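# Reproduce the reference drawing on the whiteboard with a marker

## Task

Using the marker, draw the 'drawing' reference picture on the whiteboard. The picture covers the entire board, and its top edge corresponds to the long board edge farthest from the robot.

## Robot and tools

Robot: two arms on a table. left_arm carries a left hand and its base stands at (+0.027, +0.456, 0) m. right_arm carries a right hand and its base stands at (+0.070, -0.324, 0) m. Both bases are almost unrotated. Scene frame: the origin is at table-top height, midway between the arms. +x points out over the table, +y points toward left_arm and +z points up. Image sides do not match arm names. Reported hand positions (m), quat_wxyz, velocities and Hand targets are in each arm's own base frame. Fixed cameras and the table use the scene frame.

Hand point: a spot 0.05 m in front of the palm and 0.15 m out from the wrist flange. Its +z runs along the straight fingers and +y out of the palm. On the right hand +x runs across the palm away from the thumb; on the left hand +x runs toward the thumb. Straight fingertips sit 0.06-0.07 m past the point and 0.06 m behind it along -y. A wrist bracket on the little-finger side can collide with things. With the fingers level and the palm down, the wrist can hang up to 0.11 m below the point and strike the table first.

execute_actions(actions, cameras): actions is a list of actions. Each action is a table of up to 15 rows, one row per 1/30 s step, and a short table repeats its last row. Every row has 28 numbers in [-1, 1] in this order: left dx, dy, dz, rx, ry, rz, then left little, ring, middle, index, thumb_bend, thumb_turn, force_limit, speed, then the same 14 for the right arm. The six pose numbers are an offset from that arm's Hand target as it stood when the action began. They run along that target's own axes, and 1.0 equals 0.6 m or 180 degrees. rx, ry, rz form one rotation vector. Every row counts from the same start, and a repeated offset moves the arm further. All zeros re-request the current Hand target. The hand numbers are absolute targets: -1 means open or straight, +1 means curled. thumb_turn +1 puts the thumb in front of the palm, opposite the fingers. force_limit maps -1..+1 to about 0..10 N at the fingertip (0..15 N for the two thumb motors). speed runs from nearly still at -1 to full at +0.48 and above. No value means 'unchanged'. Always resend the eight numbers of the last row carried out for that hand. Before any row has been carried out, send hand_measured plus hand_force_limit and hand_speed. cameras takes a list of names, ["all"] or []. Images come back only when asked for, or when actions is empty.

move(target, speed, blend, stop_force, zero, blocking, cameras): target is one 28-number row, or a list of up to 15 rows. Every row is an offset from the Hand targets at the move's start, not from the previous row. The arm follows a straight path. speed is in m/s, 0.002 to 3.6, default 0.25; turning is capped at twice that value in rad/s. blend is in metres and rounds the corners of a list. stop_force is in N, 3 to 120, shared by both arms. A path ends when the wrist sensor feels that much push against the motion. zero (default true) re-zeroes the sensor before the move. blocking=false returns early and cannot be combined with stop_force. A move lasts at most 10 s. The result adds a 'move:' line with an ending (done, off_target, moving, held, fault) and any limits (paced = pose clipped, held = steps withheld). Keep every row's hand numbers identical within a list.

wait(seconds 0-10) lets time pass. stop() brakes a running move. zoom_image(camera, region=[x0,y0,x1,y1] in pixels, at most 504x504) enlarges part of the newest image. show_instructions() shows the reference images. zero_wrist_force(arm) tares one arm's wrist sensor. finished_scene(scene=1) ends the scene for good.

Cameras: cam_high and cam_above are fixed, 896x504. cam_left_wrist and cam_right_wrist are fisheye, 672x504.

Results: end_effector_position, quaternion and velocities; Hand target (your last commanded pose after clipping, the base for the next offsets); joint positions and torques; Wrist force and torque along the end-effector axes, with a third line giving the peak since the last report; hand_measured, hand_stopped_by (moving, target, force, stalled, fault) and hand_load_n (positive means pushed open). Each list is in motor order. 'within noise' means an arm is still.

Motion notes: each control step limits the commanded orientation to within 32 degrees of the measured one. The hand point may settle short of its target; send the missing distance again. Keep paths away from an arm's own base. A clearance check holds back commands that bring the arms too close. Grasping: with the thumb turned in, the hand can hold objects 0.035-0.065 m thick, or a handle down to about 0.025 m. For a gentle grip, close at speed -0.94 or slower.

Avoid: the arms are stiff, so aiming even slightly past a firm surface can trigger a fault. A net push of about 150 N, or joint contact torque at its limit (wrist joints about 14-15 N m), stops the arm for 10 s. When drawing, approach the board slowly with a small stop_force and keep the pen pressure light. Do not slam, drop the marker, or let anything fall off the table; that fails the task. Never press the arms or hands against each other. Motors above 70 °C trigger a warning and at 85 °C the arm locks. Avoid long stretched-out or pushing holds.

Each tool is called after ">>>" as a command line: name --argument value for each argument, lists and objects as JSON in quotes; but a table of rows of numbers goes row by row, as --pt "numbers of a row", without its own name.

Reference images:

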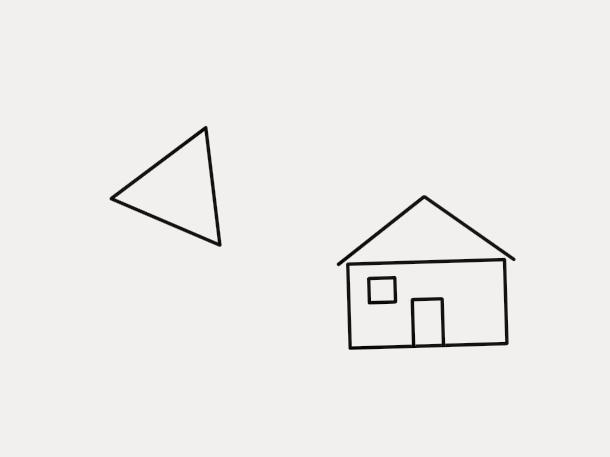

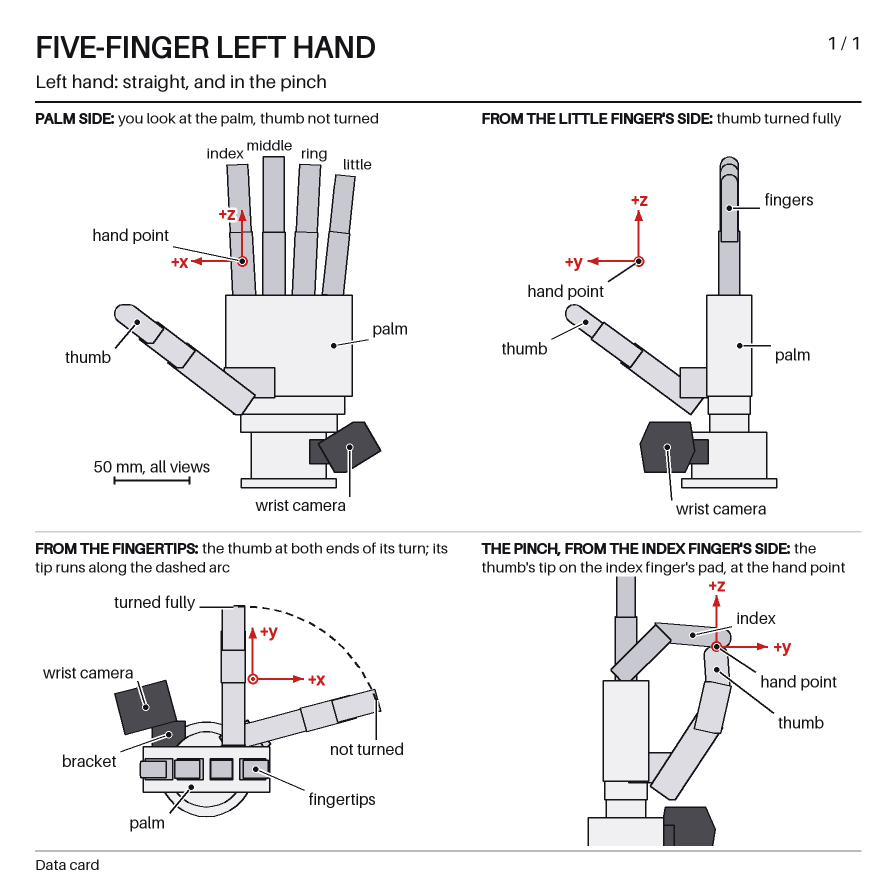

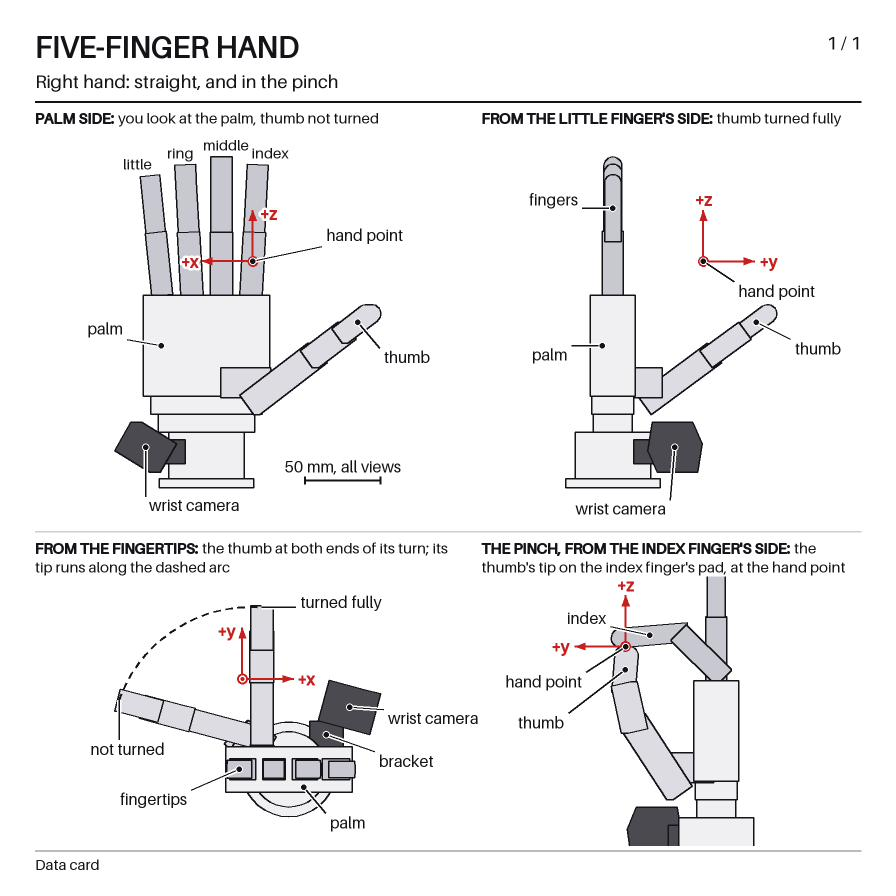

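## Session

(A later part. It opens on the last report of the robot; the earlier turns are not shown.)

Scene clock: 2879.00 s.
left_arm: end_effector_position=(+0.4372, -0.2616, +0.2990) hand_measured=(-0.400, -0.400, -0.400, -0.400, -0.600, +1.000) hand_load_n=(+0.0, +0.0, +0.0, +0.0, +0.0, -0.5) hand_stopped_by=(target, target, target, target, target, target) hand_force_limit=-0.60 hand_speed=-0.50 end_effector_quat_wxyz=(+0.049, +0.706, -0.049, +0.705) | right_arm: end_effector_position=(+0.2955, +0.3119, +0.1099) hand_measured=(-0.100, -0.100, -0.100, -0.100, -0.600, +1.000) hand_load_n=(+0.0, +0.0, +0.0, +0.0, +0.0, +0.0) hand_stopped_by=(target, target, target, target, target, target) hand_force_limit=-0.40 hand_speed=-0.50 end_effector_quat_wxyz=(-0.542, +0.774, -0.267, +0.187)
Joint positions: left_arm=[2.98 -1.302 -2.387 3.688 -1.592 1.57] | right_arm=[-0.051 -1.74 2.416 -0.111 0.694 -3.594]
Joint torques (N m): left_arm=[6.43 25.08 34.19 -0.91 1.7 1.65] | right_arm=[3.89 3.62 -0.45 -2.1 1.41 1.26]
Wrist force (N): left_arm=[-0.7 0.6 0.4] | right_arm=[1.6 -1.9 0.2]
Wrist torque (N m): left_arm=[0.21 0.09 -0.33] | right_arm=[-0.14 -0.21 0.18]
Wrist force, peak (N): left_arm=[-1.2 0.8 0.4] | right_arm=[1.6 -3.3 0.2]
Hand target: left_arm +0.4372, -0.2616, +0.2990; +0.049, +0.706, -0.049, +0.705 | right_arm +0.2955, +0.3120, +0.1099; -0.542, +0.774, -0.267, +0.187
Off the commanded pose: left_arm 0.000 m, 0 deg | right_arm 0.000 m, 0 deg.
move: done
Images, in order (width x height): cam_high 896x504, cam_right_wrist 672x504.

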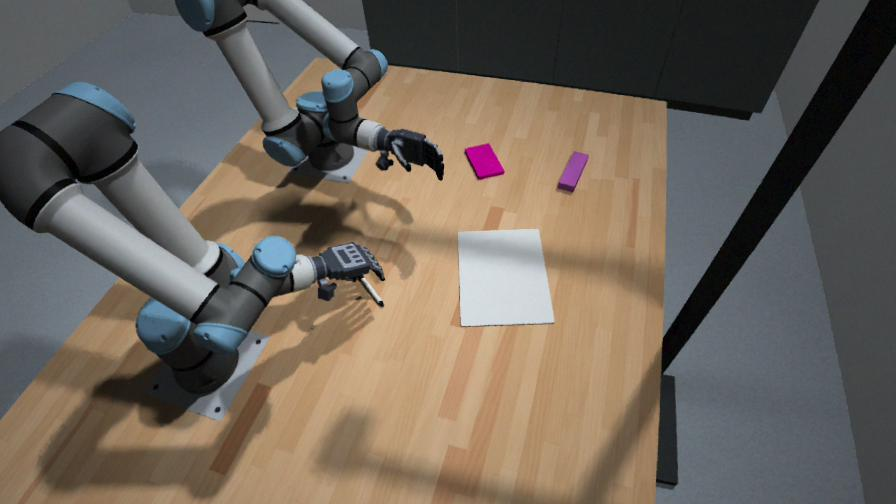

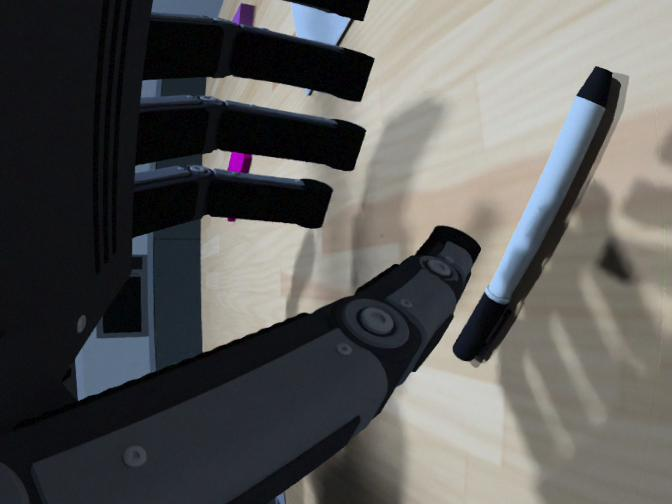

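>>> move --target '[0,0,0,0,0,0,-0.4,-0.4,-0.4,-0.4,-0.6,1,-0.6,-0.5,0.0483,0.0783,0.0285,0,-0.01566,-0.0057,-0.1,-0.1,-0.1,-0.1,-0.6,1,-0.4,-0.5]' --speed 0.1 --cameras '["cam_right_wrist","cam_high"]'

Scene clock: 2897.60 s.
left_arm: end_effector_position=(+0.4372, -0.2616, +0.2990) hand_measured=(-0.400, -0.400, -0.400, -0.400, -0.600, +1.000) hand_load_n=(+0.0, +0.0, +0.0, +0.0, +0.0, -0.5) hand_stopped_by=(target, target, target, target, target, target) hand_force_limit=-0.60 hand_speed=-0.50 end_effector_quat_wxyz=(+0.049, +0.706, -0.049, +0.705) | right_arm: end_effector_position=(+0.3183, +0.2941, +0.0599) hand_measured=(-0.100, -0.100, -0.100, -0.100, -0.600, +1.000) hand_load_n=(+0.0, +0.0, +0.0, +0.0, +0.0, +0.0) hand_stopped_by=(target, target, target, target, target, target) hand_force_limit=-0.40 hand_speed=-0.50 end_effector_quat_wxyz=(-0.547, +0.781, -0.247, +0.173)
Joint positions: left_arm=[2.98 -1.302 -2.387 3.688 -1.592 1.57] | right_arm=[-0.154 -1.517 2.42 -0.214 0.568 -3.748]
Joint torques (N m): left_arm=[6.04 24.75 34.21 -0.87 1.61 1.64] | right_arm=[-6.58 0.83 -24.21 -1.63 -3.11 -1.56]
Wrist force (N): left_arm=[-0.7 0.7 0.4] | right_arm=[1.4 -1.7 0.5]
Wrist torque (N m): left_arm=[0.23 0.08 -0.33] | right_arm=[-0.13 -0.18 0.16]
Wrist force, peak (N): left_arm=[-0.9 0.9 0.8] | right_arm=[1.6 -2.2 0.0]
Hand target: left_arm +0.4372, -0.2616, +0.2990; +0.049, +0.706, -0.049, +0.705 | right_arm +0.3183, +0.2941, +0.0599; -0.547, +0.781, -0.247, +0.172
Off the commanded pose: left_arm 0.000 m, 0 deg | right_arm 0.000 m, 0 deg.
move: done
Images, in order (width x height): cam_high 896x504, cam_right_wrist 672x504.

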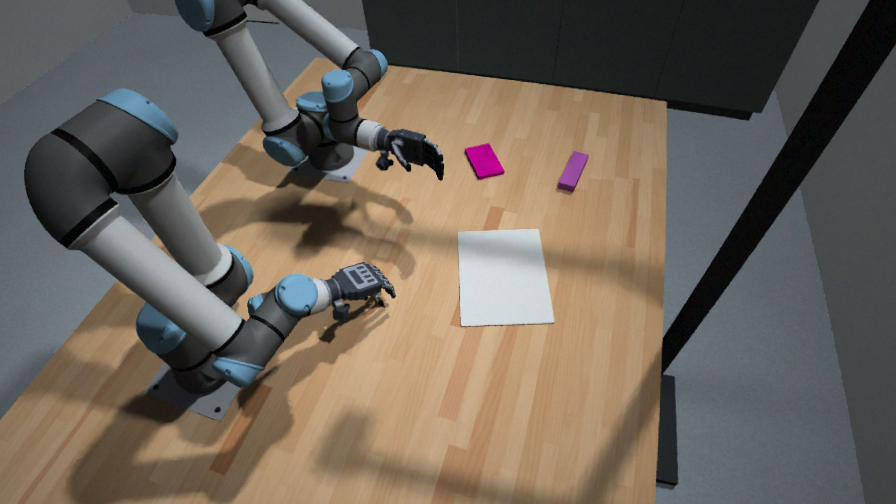

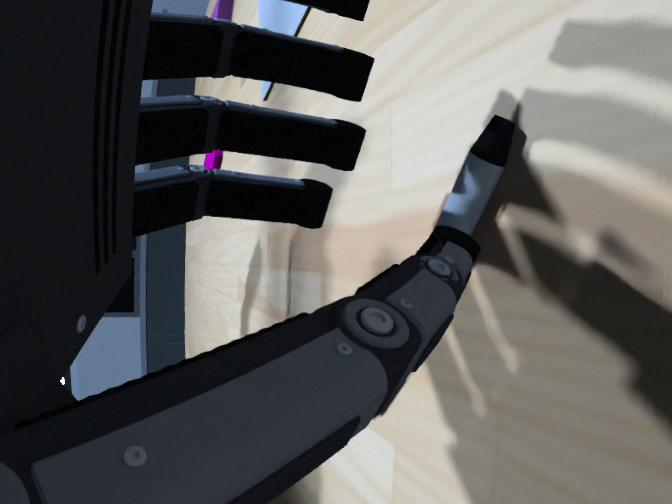

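>>> move --pt "0 0 0 0 0 0 -0.4 -0.4 -0.4 -0.4 -0.6 1 -0.6 -0.5 -0.0117 0.0235 0.0086 0 0 0 -0.1 -0.1 -0.1 -0.1 -0.4 1 -0.4 -0.5" --pt "0 0 0 0 0 0 -0.4 -0.4 -0.4 -0.4 -0.6 1 -0.6 -0.5 -0.0117 0.0392 0.0143 0 0 0 -0.1 -0.1 -0.1 -0.1 -0.3 1 -0.4 -0.5" --speed 0.04 --cameras '["cam_right_wrist","cam_high"]'

>>> zoom_image --camera "cam_right_wrist" --region '[270, 20, 530, 320]'

Scene clock: 2910.90 s.
left_arm: end_effector_position=(+0.4372, -0.2616, +0.2990) hand_measured=(-0.400, -0.400, -0.400, -0.400, -0.600, +1.000) hand_load_n=(+0.0, +0.0, +0.0, +0.0, +0.0, +0.0) hand_stopped_by=(target, target, target, target, target, target) hand_force_limit=-0.60 hand_speed=-0.50 end_effector_quat_wxyz=(+0.049, +0.706, -0.049, +0.705) | right_arm: end_effector_position=(+0.3126, +0.2982, +0.0349) hand_measured=(-0.100, -0.100, -0.100, -0.100, -0.300, +1.000) hand_load_n=(+0.0, +0.5, +0.0, +0.0, +0.0, +0.0) hand_stopped_by=(target, target, target, target, target, target) hand_force_limit=-0.40 hand_speed=-0.50 end_effector_quat_wxyz=(-0.547, +0.781, -0.247, +0.172)
Joint positions: left_arm=[2.98 -1.302 -2.387 3.688 -1.592 1.57] | right_arm=[-0.138 -1.457 2.456 -0.326 0.58 -3.73]
Joint torques (N m): left_arm=[5.68 24.49 33.96 -0.8 1.52 1.47] | right_arm=[4.27 -0.57 3.83 -1.66 1.33 1.24]
Wrist force (N): left_arm=[-0.8 0.6 0.5] | right_arm=[1.1 -1.6 0.6]
Wrist torque (N m): left_arm=[0.21 0.10 -0.33] | right_arm=[-0.14 -0.15 0.15]
Wrist force, peak (N): left_arm=[-1.1 0.8 0.4] | right_arm=[1.6 -2.0 0.6]
Hand target: left_arm +0.4372, -0.2616, +0.2990; +0.049, +0.706, -0.049, +0.705 | right_arm +0.3126, +0.2982, +0.0349; -0.547, +0.781, -0.247, +0.172
Off the commanded pose: left_arm 0.000 m, 0 deg | right_arm 0.000 m, 0 deg.
move: done
Images, in order (width x height): cam_high 896x504, cam_right_wrist 672x504.

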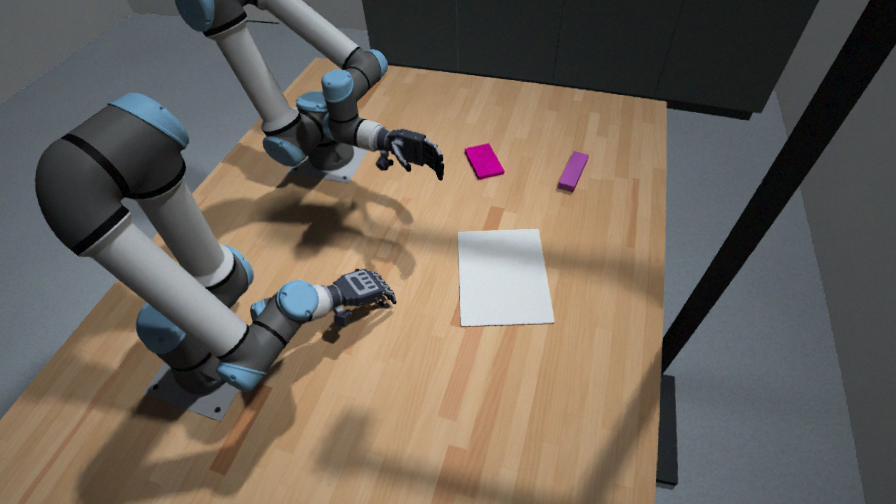

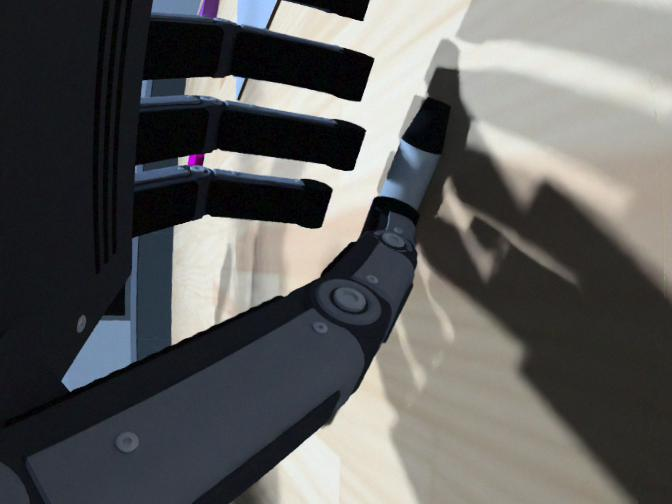

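Scaled by 1.680 from the camera's 672x504 image, which has a finer 960x720 frame.

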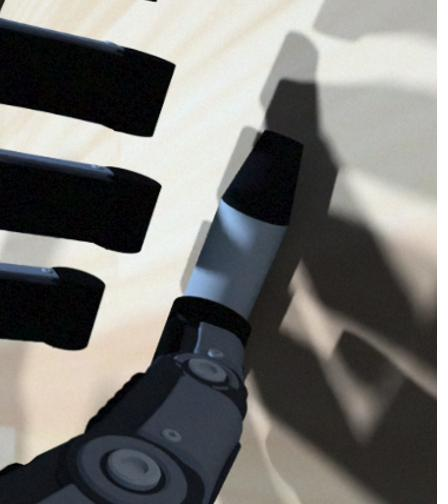

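>>> move --target '[0,0,0,0,0,0,-0.4,-0.4,-0.4,-0.4,-0.6,1,-0.6,-0.5,-0.0133,0,0,0,0,0,-0.1,-0.1,-0.1,-0.1,-0.3,1,-0.4,-0.5]' --speed 0.04 --cameras '["cam_right_wrist"]'

>>> zoom_image --camera "cam_right_wrist" --region '[270, 20, 530, 320]'

Scene clock: 2922.40 s.
left_arm: end_effector_position=(+0.4372, -0.2616, +0.2990) hand_measured=(-0.400, -0.400, -0.400, -0.400, -0.600, +1.000) hand_load_n=(+0.0, +0.5, +0.0, +0.0, +0.0, -0.5) hand_stopped_by=(target, target, target, target, target, target) hand_force_limit=-0.60 hand_speed=-0.50 end_effector_quat_wxyz=(+0.049, +0.706, -0.049, +0.705) | right_arm: end_effector_position=(+0.3061, +0.3027, +0.0349) hand_measured=(-0.100, -0.100, -0.100, -0.100, -0.300, +1.000) hand_load_n=(+0.0, +0.0, +0.0, +0.0, +0.0, +0.0) hand_stopped_by=(target, target, target, target, target, target) hand_force_limit=-0.40 hand_speed=-0.50 end_effector_quat_wxyz=(-0.547, +0.781, -0.247, +0.172)
Joint positions: left_arm=[2.98 -1.302 -2.387 3.688 -1.592 1.57] | right_arm=[-0.119 -1.472 2.47 -0.341 0.595 -3.709]
Joint torques (N m): left_arm=[5.81 24.38 33.95 -0.76 1.43 1.54] | right_arm=[8 -29.67 2.45 -2.02 1.54 1.76]
Wrist force (N): left_arm=[-0.8 0.5 0.5] | right_arm=[1.1 -1.4 0.5]
Wrist torque (N m): left_arm=[0.20 0.11 -0.33] | right_arm=[-0.10 -0.15 -0.07]
Wrist force, peak (N): left_arm=[-0.9 0.9 0.6] | right_arm=[1.3 -1.8 0.4]
Hand target: left_arm +0.4372, -0.2616, +0.2990; +0.049, +0.706, -0.049, +0.705 | right_arm +0.3061, +0.3028, +0.0349; -0.547, +0.781, -0.247, +0.172
Off the commanded pose: left_arm 0.000 m, 0 deg | right_arm 0.000 m, 0 deg.
move: done
Images, in order (width x height): cam_right_wrist 672x504.

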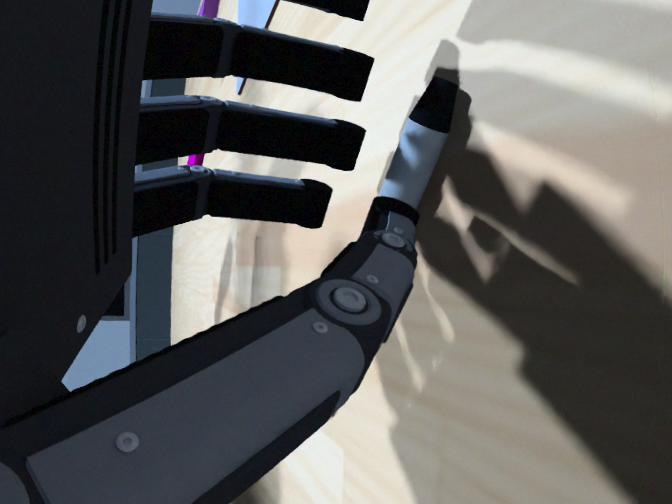

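Scaled by 1.680 from the camera's 672x504 image, which has a finer 960x720 frame.

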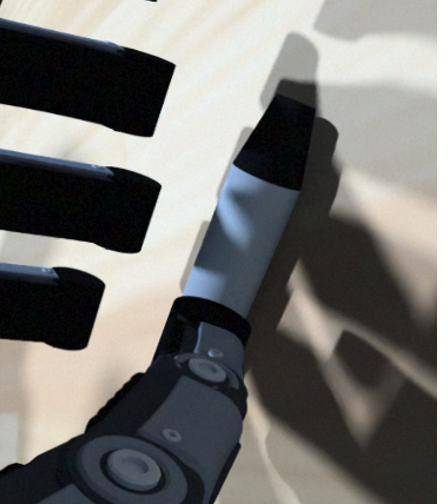

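>>> move --target '[0,0,0,0,0,0,-0.4,-0.4,-0.4,-0.4,-0.6,1,-0.6,-0.5,0,0.0125,0.0098,0,0,0,-0.1,-0.1,-0.1,-0.1,-0.3,1,-0.4,-0.5]' --speed 0.01 --stop_force 3 --cameras '["cam_right_wrist"]'

>>> zoom_image --camera "cam_right_wrist" --region '[270, 20, 530, 320]'

Scene clock: 2931.00 s.
left_arm: end_effector_position=(+0.4372, -0.2616, +0.2990) hand_measured=(-0.400, -0.400, -0.400, -0.400, -0.600, +1.000) hand_load_n=(-0.5, +0.0, +0.0, +0.0, +0.0, -0.5) hand_stopped_by=(target, target, target, target, target, target) hand_force_limit=-0.60 hand_speed=-0.50 end_effector_quat_wxyz=(+0.049, +0.706, -0.049, +0.705) | right_arm: end_effector_position=(+0.3078, +0.3052, +0.0258) hand_measured=(-0.100, -0.100, -0.100, -0.100, -0.300, +1.000) hand_load_n=(+0.0, +0.0, +0.0, +0.0, +0.0, +0.0) hand_stopped_by=(target, target, target, target, target, target) hand_force_limit=-0.40 hand_speed=-0.50 end_effector_quat_wxyz=(-0.547, +0.781, -0.247, +0.172)
Joint positions: left_arm=[2.98 -1.302 -2.387 3.688 -1.592 1.57] | right_arm=[-0.106 -1.441 2.471 -0.386 0.606 -3.694]
Joint torques (N m): left_arm=[5.14 23.88 34.45 -0.69 1.5 1.58] | right_arm=[7.74 -0.54 2.65 -1.73 1.4 1.79]
Wrist force (N): left_arm=[-0.8 0.5 0.4] | right_arm=[0.9 -1.7 0.5]
Wrist torque (N m): left_arm=[0.20 0.11 -0.34] | right_arm=[-0.13 -0.12 -0.10]
Wrist force, peak (N): left_arm=[-1.0 0.9 0.5] | right_arm=[1.3 -1.9 0.5]
Hand target: left_arm +0.4372, -0.2616, +0.2990; +0.049, +0.706, -0.049, +0.705 | right_arm +0.3078, +0.3052, +0.0258; -0.547, +0.781, -0.247, +0.172
Off the commanded pose: left_arm 0.000 m, 0 deg | right_arm 0.000 m, 0 deg.
move: done
Images, in order (width x height): cam_right_wrist 672x504.

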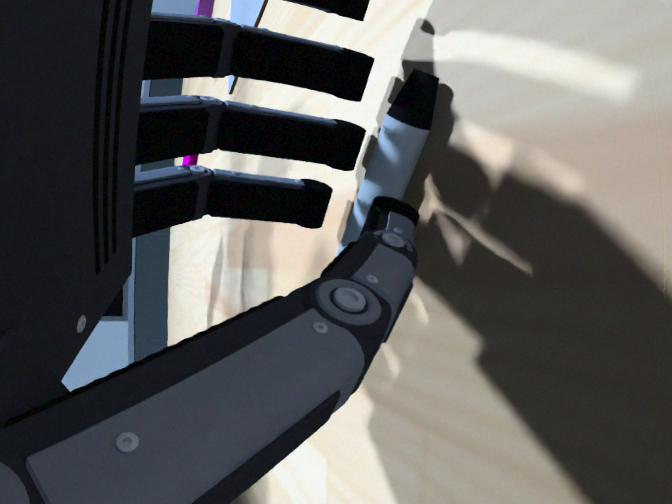

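Scaled by 1.680 from the camera's 672x504 image, which has a finer 960x720 frame.

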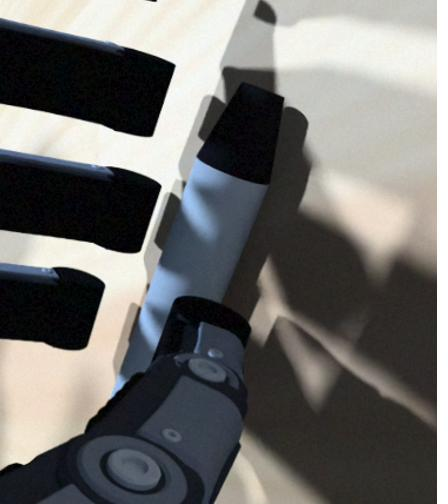

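>>> move --target '[0,0,0,0,0,0,-0.4,-0.4,-0.4,-0.4,-0.6,1,-0.6,-0.5,0,0.0141,0.0051,0,0,0,-0.1,-0.1,-0.1,-0.1,-0.3,1,-0.4,-0.5]' --speed 0.01 --stop_force 3 --cameras '["cam_right_wrist"]'

>>> zoom_image --camera "cam_right_wrist" --region '[270, 20, 530, 320]'

Scene clock: 2938.87 s.
left_arm: end_effector_position=(+0.4372, -0.2616, +0.2990) hand_measured=(-0.400, -0.400, -0.400, -0.400, -0.600, +1.000) hand_load_n=(+0.0, +0.0, +0.0, +0.0, +0.0, +0.0) hand_stopped_by=(target, target, target, target, target, target) hand_force_limit=-0.60 hand_speed=-0.50 end_effector_quat_wxyz=(+0.049, +0.706, -0.049, +0.705) | right_arm: end_effector_position=(+0.3077, +0.3052, +0.0219) hand_measured=(-0.100, -0.100, -0.100, -0.100, -0.300, +1.000) hand_load_n=(+0.0, +0.0, +0.0, +0.0, +0.0, +0.0) hand_stopped_by=(target, target, target, target, target, target) hand_force_limit=-0.40 hand_speed=-0.50 end_effector_quat_wxyz=(-0.547, +0.781, -0.247, +0.172)
Joint positions: left_arm=[2.98 -1.302 -2.387 3.688 -1.592 1.57] | right_arm=[-0.106 -1.428 2.475 -0.402 0.606 -3.694]
Joint torques (N m): left_arm=[5.71 23.75 34.09 -0.73 1.33 1.46] | right_arm=[0.21 -29.47 -19.48 3.99 0.15 1.66]
Wrist force (N): left_arm=[-0.7 0.9 0.4] | right_arm=[1.0 -5.2 -1.7]
Wrist torque (N m): left_arm=[0.27 0.09 -0.34] | right_arm=[-0.08 -0.08 -0.18]
Wrist force, peak (N): left_arm=[-1.0 0.6 0.7] | right_arm=[2.0 -10.5 -4.9]
Hand target: left_arm +0.4372, -0.2616, +0.2990; +0.049, +0.706, -0.049, +0.705 | right_arm +0.3077, +0.3052, +0.0219; -0.547, +0.781, -0.247, +0.172 (not the last commanded pose)
Off the commanded pose: left_arm 0.000 m, 0 deg | right_arm 0.005 m, 0 deg.
move: contact (right_arm)
Images, in order (width x height): cam_right_wrist 672x504.

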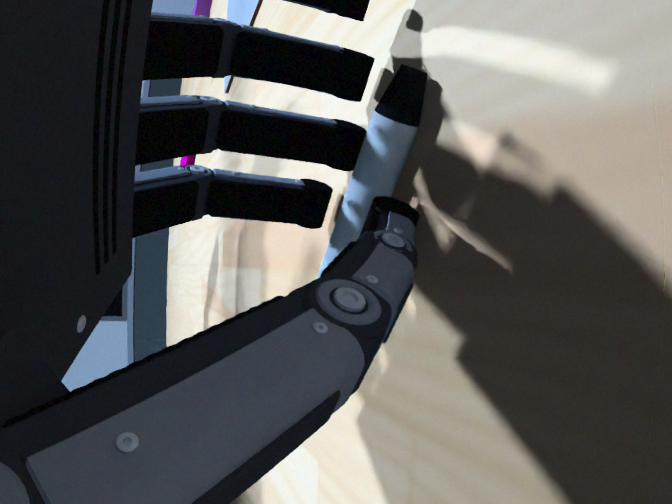

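Scaled by 1.680 from the camera's 672x504 image, which has a finer 960x720 frame.

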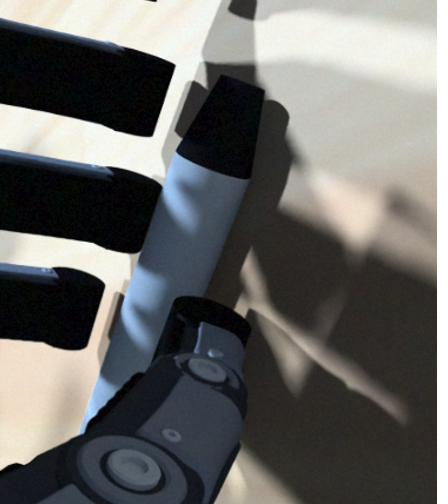

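>>> move --target '[0,0,0,0,0,0,-0.4,-0.4,-0.4,-0.4,-0.6,1,-0.6,-0.5,0,-0.0016,-0.0006,0,0,0,-0.1,0.05,0.2,0.25,-0.3,1,-0.4,-0.9]' --speed 0.01 --cameras '["cam_right_wrist"]'

>>> zoom_image --camera "cam_right_wrist" --region '[270, 20, 530, 320]'

Scene clock: 2946.83 s.
left_arm: end_effector_position=(+0.4372, -0.2616, +0.2990) hand_measured=(-0.400, -0.400, -0.400, -0.400, -0.600, +1.000) hand_load_n=(+0.0, +0.0, +0.0, +0.0, +0.0, +0.0) hand_stopped_by=(target, target, target, target, target, target) hand_force_limit=-0.60 hand_speed=-0.50 end_effector_quat_wxyz=(+0.049, +0.706, -0.049, +0.705) | right_arm: end_effector_position=(+0.3077, +0.3052, +0.0230) hand_measured=(-0.100, +0.050, -0.092, +0.178, -0.300, +1.000) hand_load_n=(-0.5, +0.0, +0.0, +3.0, +2.0, -1.0) hand_stopped_by=(target, target, force, force, target, target) hand_force_limit=-0.40 hand_speed=-0.90 end_effector_quat_wxyz=(-0.547, +0.781, -0.247, +0.172)
Joint positions: left_arm=[2.98 -1.302 -2.387 3.688 -1.592 1.57] | right_arm=[-0.106 -1.432 2.474 -0.398 0.606 -3.694]
Joint torques (N m): left_arm=[5.68 23.68 34.44 -0.67 1.32 1.43] | right_arm=[-3.15 -30.83 -20.9 3.79 -2.8 -1.2]
Wrist force (N): left_arm=[-0.8 0.7 0.2] | right_arm=[1.0 -2.3 0.1]
Wrist torque (N m): left_arm=[0.25 0.10 -0.34] | right_arm=[-0.15 -0.13 -0.11]
Wrist force, peak (N): left_arm=[-0.9 0.7 0.8] | right_arm=[0.9 -5.4 -1.7]
Hand target: left_arm +0.4372, -0.2616, +0.2990; +0.049, +0.706, -0.049, +0.705 | right_arm +0.3077, +0.3052, +0.0230; -0.547, +0.781, -0.247, +0.172
Off the commanded pose: left_arm 0.000 m, 0 deg | right_arm 0.000 m, 0 deg.
move: done
Images, in order (width x height): cam_right_wrist 672x504.

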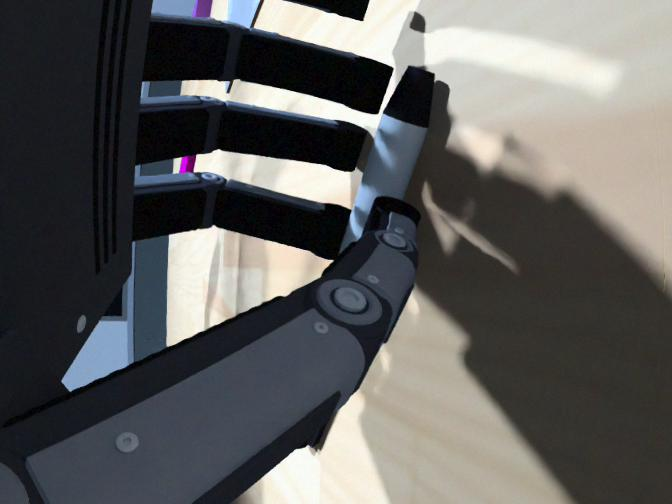

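Scaled by 1.680 from the camera's 672x504 image, which has a finer 960x720 frame.

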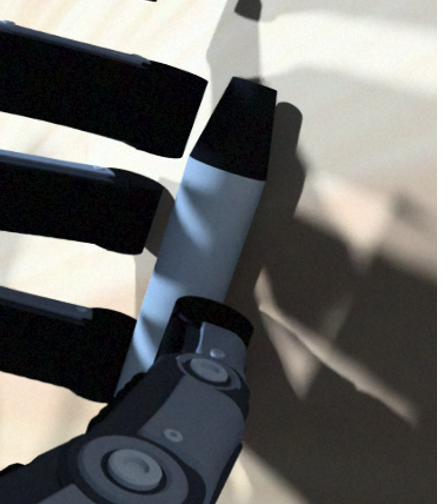

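>>> move --target '[0,0,0,0,0,0,-0.4,-0.4,-0.4,-0.4,-0.6,1,-0.6,-0.5,0,-0.0008,-0.0003,0,0,0,-0.1,0.05,0.24,0.25,-0.3,1,-0.4,-0.9]' --speed 0.01

>>> move --target '[0,0,0,0,0,0,-0.4,-0.4,-0.4,-0.4,-0.6,1,-0.6,-0.5,0,-0.0008,-0.0003,0,0,0,-0.1,0.05,0.24,0.25,0.12,1,0.15,-0.94]' --speed 0.01 --cameras '["cam_right_wrist"]'

>>> zoom_image --camera "cam_right_wrist" --region '[270, 20, 530, 320]'

Scene clock: 2955.30 s.
left_arm: end_effector_position=(+0.4372, -0.2616, +0.2990) hand_measured=(-0.400, -0.400, -0.400, -0.400, -0.600, +1.000) hand_load_n=(+0.0, +0.0, +0.0, +0.0, +0.0, -0.5) hand_stopped_by=(target, target, target, target, target, target) hand_force_limit=-0.60 hand_speed=-0.50 end_effector_quat_wxyz=(+0.049, +0.706, -0.049, +0.705) | right_arm: end_effector_position=(+0.3077, +0.3052, +0.0235) hand_measured=(-0.100, +0.050, +0.130, +0.178, -0.302, +1.000) hand_load_n=(+0.0, +0.0, +2.5, +2.5, +4.0, +0.5) hand_stopped_by=(target, target, force, force, target, target) hand_force_limit=-0.40 hand_speed=-0.90 end_effector_quat_wxyz=(-0.547, +0.781, -0.247, +0.172)
Joint positions: left_arm=[2.98 -1.302 -2.387 3.688 -1.592 1.57] | right_arm=[-0.106 -1.433 2.473 -0.396 0.606 -3.694]
Joint torques (N m): left_arm=[5.65 23.09 34.29 -0.67 1.22 1.43] | right_arm=[-3.1 -31.74 -21.25 3.81 -3.07 -1.06]
Wrist force (N): left_arm=[-0.8 0.7 0.5] | right_arm=[0.9 -2.1 0.2]
Wrist torque (N m): left_arm=[0.23 0.11 -0.34] | right_arm=[-0.14 -0.13 -0.08]
Wrist force, peak (N): left_arm=[-1.1 0.9 0.4] | right_arm=[1.0 -2.3 0.1]
Hand target: left_arm +0.4372, -0.2616, +0.2990; +0.049, +0.706, -0.049, +0.705 | right_arm +0.3077, +0.3052, +0.0235; -0.547, +0.781, -0.247, +0.172
Off the commanded pose: left_arm 0.000 m, 0 deg | right_arm 0.000 m, 0 deg.
move: done

Scene clock: 2956.00 s.
left_arm: end_effector_position=(+0.4372, -0.2616, +0.2990) hand_measured=(-0.400, -0.400, -0.400, -0.400, -0.600, +1.000) hand_load_n=(+0.0, +0.0, +0.0, +0.0, +0.0, -0.5) hand_stopped_by=(target, target, target, target, target, target) hand_force_limit=-0.60 hand_speed=-0.50 end_effector_quat_wxyz=(+0.049, +0.706, -0.049, +0.705) | right_arm: end_effector_position=(+0.3077, +0.3052, +0.0240) hand_measured=(-0.100, +0.050, +0.130, +0.178, -0.274, +1.000) hand_load_n=(+0.0, +0.0, +5.5, +6.5, +8.5, +0.5) hand_stopped_by=(target, target, force, force, force, target) hand_force_limit=0.15 hand_speed=-0.94 end_effector_quat_wxyz=(-0.547, +0.781, -0.247, +0.172)
Joint positions: left_arm=[2.98 -1.302 -2.387 3.688 -1.592 1.57] | right_arm=[-0.106 -1.435 2.473 -0.393 0.606 -3.694]
Joint torques (N m): left_arm=[5.63 23.52 34.25 -0.62 1.3 1.43] | right_arm=[-3.7 -31.37 -20.65 3.81 -3.18 -1.07]
Wrist force (N): left_arm=[-0.7 0.9 0.4] | right_arm=[0.9 -1.6 0.4]
Wrist torque (N m): left_arm=[0.26 0.10 -0.34] | right_arm=[-0.13 -0.12 -0.11]
Wrist force, peak (N): left_arm=[-1.0 0.8 0.4] | right_arm=[0.8 -2.1 0.4]
Hand target: left_arm +0.4372, -0.2616, +0.2990; +0.049, +0.706, -0.049, +0.705 | right_arm +0.3077, +0.3052, +0.0240; -0.547, +0.781, -0.247, +0.172
Off the commanded pose: left_arm 0.000 m, 0 deg | right_arm 0.000 m, 0 deg.
move: done
Images, in order (width x height): cam_right_wrist 672x504.

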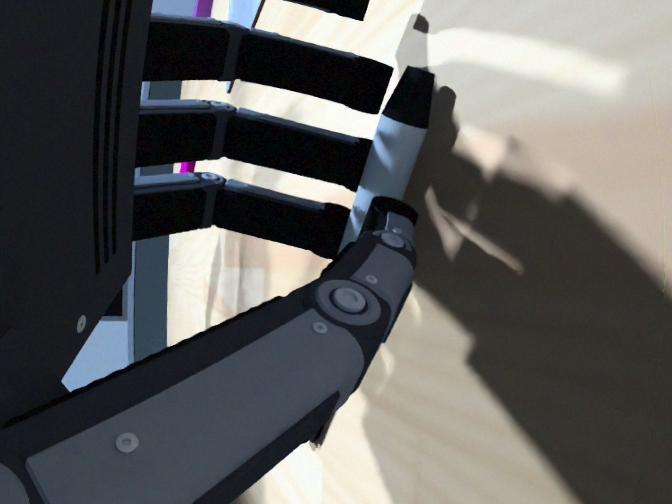

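Scaled by 1.680 from the camera's 672x504 image, which has a finer 960x720 frame.

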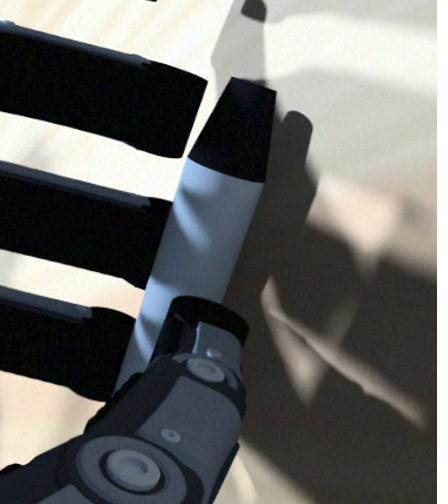

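>>> move --pt "0 0 0 0 0 0 -0.4 -0.4 -0.4 -0.4 -0.6 1 -0.6 -0.5 0 -0.094 -0.0342 0 0 0 -0.1 0.05 0.24 0.25 0.12 1 0.15 -0.94" --pt "0 0 0 0 0 0 -0.4 -0.4 -0.4 -0.4 -0.6 1 -0.6 -0.5 0.115 -0.084 0.0068 0 0.3289 0.1197 -0.1 0.05 0.24 0.25 0.12 1 0.15 -0.94" --speed 0.12 --blend 0.01 --cameras '["cam_right_wrist","cam_high","cam_above"]'

Scene clock: 2973.97 s.
left_arm: end_effector_position=(+0.4372, -0.2616, +0.2990) hand_measured=(-0.400, -0.400, -0.400, -0.400, -0.600, +1.000) hand_load_n=(+0.0, +0.0, +0.0, +0.5, +0.0, -0.5) hand_stopped_by=(target, target, target, target, target, target) hand_force_limit=-0.60 hand_speed=-0.50 end_effector_quat_wxyz=(+0.049, +0.706, -0.049, +0.705) | right_arm: end_effector_position=(+0.3763, +0.2828, +0.0699) hand_measured=(-0.100, +0.050, +0.130, +0.178, -0.274, +1.000) hand_load_n=(+0.0, +0.0, +5.5, +6.0, +8.0, +0.5) hand_stopped_by=(target, target, force, force, force, target) hand_force_limit=0.15 hand_speed=-0.94 end_effector_quat_wxyz=(+0.376, -0.537, +0.619, -0.433)
Joint positions: left_arm=[2.98 -1.302 -2.387 3.688 -1.592 1.57] | right_arm=[0.632 -1.412 2.211 -0.329 2.286 -2.819]
Joint torques (N m): left_arm=[5.38 22.31 34.37 -0.61 1.13 1.3] | right_arm=[7.42 -3.77 -27.79 2.72 2.65 1.74]
Wrist force (N): left_arm=[-0.9 0.5 0.4] | right_arm=[1.1 -1.3 0.4]
Wrist torque (N m): left_arm=[0.20 0.13 -0.34] | right_arm=[-0.07 -0.18 -0.03]
Wrist force, peak (N): left_arm=[-1.0 0.8 0.7] | right_arm=[1.6 -2.3 0.3]
Hand target: left_arm +0.4372, -0.2616, +0.2990; +0.049, +0.706, -0.049, +0.705 | right_arm +0.3763, +0.2828, +0.0699; +0.376, -0.537, +0.619, -0.433
Off the commanded pose: left_arm 0.000 m, 0 deg | right_arm 0.000 m, 0 deg.
move: done
Images, in order (width x height): cam_high 896x504, cam_above 896x504, cam_right_wrist 672x504.

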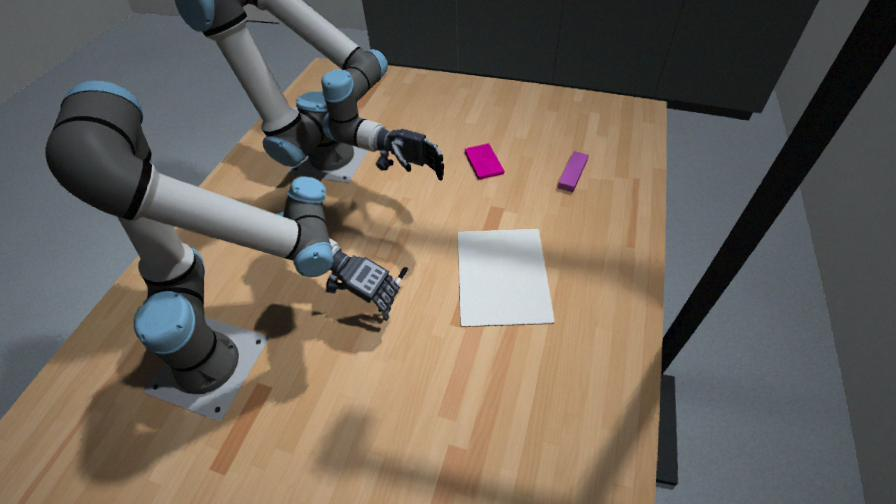

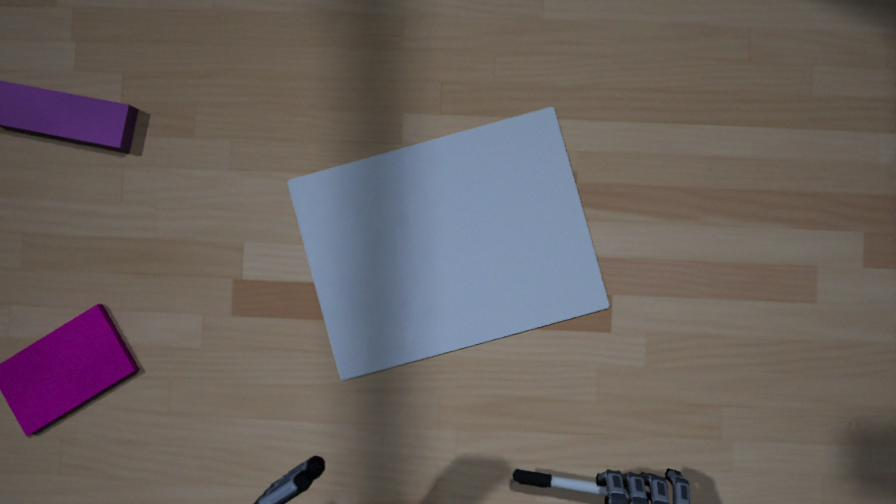

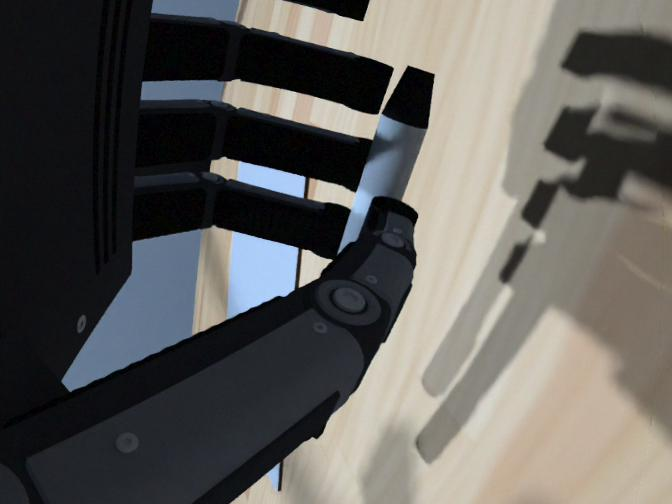

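>>> move --target '[0,0,0,0,0,0,-0.4,-0.4,-0.4,-0.4,-0.6,1,-0.6,-0.5,0,0.0564,0.0205,0,0,0,-0.1,0.05,0.24,0.25,0.12,1,0.15,-0.94]' --speed 0.08

>>> move --target '[0,0,0,0,0,0,-0.4,-0.4,-0.4,-0.4,-0.6,1,-0.6,-0.5,0,0.0157,0.0057,0,0,0,-0.1,0.05,0.24,0.25,0.12,1,0.15,-0.94]' --speed 0.01 --stop_force 3 --cameras '["cam_right_wrist","cam_high","cam_above"]'

>>> zoom_image --camera "cam_above" --region '[500, 440, 700, 504]'

>>> zoom_image --camera "cam_high" --region '[350, 240, 430, 330]'

Scene clock: 2984.57 s.
left_arm: end_effector_position=(+0.4372, -0.2616, +0.2990) hand_measured=(-0.400, -0.400, -0.400, -0.400, -0.600, +1.000) hand_load_n=(+0.0, +0.0, +0.0, +0.0, +0.0, -0.5) hand_stopped_by=(target, target, target, target, target, target) hand_force_limit=-0.60 hand_speed=-0.50 end_effector_quat_wxyz=(+0.049, +0.706, -0.049, +0.705) | right_arm: end_effector_position=(+0.3763, +0.2828, +0.0339) hand_measured=(-0.100, +0.050, +0.130, +0.178, -0.274, +1.000) hand_load_n=(+0.0, +0.0, +5.5, +6.0, +8.0, +1.0) hand_stopped_by=(target, target, force, force, force, target) hand_force_limit=0.15 hand_speed=-0.94 end_effector_quat_wxyz=(+0.376, -0.537, +0.619, -0.433)
Joint positions: left_arm=[2.98 -1.302 -2.387 3.688 -1.592 1.57] | right_arm=[0.632 -1.331 2.244 -0.442 2.286 -2.819]
Joint torques (N m): left_arm=[5.58 22.42 34.2 -0.58 1.04 1.3] | right_arm=[7.04 -5.23 0.51 -2.79 2.6 -1.29]
Wrist force (N): left_arm=[-0.9 0.4 0.5] | right_arm=[1.1 -1.3 0.6]
Wrist torque (N m): left_arm=[0.18 0.13 -0.34] | right_arm=[-0.06 -0.18 -0.05]
Wrist force, peak (N): left_arm=[-1.0 0.8 0.6] | right_arm=[0.7 -2.2 0.7]
Hand target: left_arm +0.4372, -0.2616, +0.2990; +0.049, +0.706, -0.049, +0.705 | right_arm +0.3763, +0.2828, +0.0339; +0.376, -0.537, +0.619, -0.433
Off the commanded pose: left_arm 0.000 m, 0 deg | right_arm 0.000 m, 0 deg.
move: done

Scene clock: 2986.57 s.
left_arm: end_effector_position=(+0.4372, -0.2616, +0.2990) hand_measured=(-0.400, -0.400, -0.400, -0.400, -0.600, +1.000) hand_load_n=(+0.0, +0.0, +0.0, +0.0, +0.0, +0.0) hand_stopped_by=(target, target, target, target, target, target) hand_force_limit=-0.60 hand_speed=-0.50 end_effector_quat_wxyz=(+0.049, +0.706, -0.049, +0.705) | right_arm: end_effector_position=(+0.3763, +0.2828, +0.0268) hand_measured=(-0.100, +0.050, +0.130, +0.178, -0.274, +1.000) hand_load_n=(+0.0, +0.0, +6.0, +6.0, +8.0, +0.5) hand_stopped_by=(target, target, force, force, force, target) hand_force_limit=0.15 hand_speed=-0.94 end_effector_quat_wxyz=(+0.376, -0.537, +0.619, -0.433)
Joint positions: left_arm=[2.98 -1.302 -2.387 3.688 -1.592 1.57] | right_arm=[0.632 -1.314 2.249 -0.465 2.286 -2.819]
Joint torques (N m): left_arm=[5.67 22.54 34.49 -0.49 1.15 1.28] | right_arm=[3.99 -41.09 -23.97 1.96 -1.78 0.27]
Wrist force (N): left_arm=[-1.0 0.6 0.5] | right_arm=[1.3 -2.9 0.1]
Wrist torque (N m): left_arm=[0.21 0.14 -0.35] | right_arm=[-0.13 -0.20 -0.01]
Wrist force, peak (N): left_arm=[-1.0 0.8 0.5] | right_arm=[2.5 -8.3 -3.7]
Hand target: left_arm +0.4372, -0.2616, +0.2990; +0.049, +0.706, -0.049, +0.705 | right_arm +0.3763, +0.2828, +0.0268; +0.376, -0.537, +0.619, -0.433 (not the last commanded pose)
Off the commanded pose: left_arm 0.000 m, 0 deg | right_arm 0.003 m, 0 deg.
move: contact (right_arm)
Images, in order (width x height): cam_high 896x504, cam_above 896x504, cam_right_wrist 672x504.

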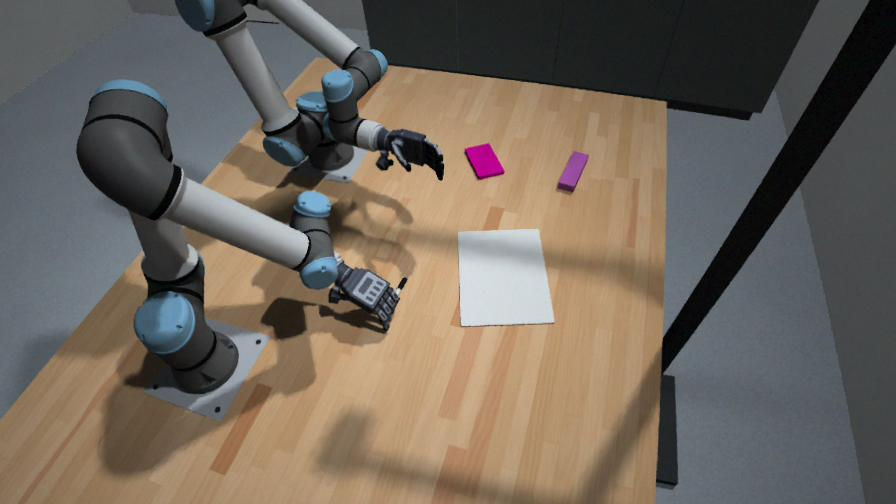

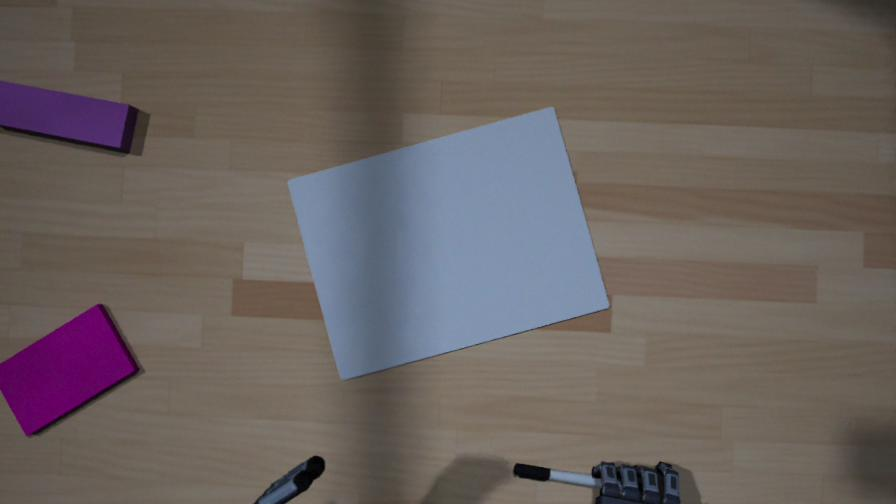

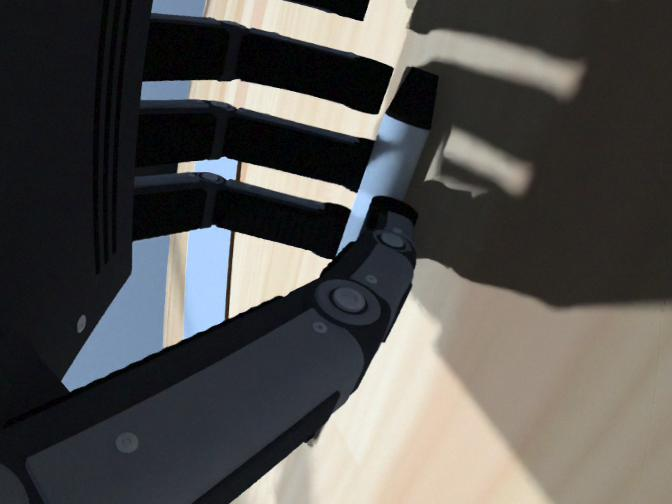

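Scaled by 2.520.

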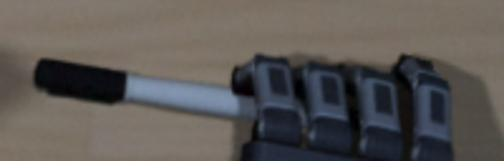

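Scaled by 5.600.

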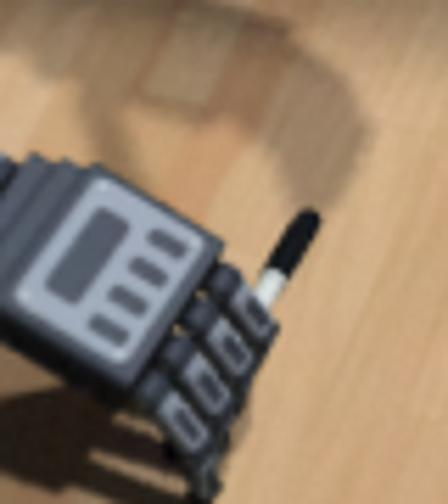

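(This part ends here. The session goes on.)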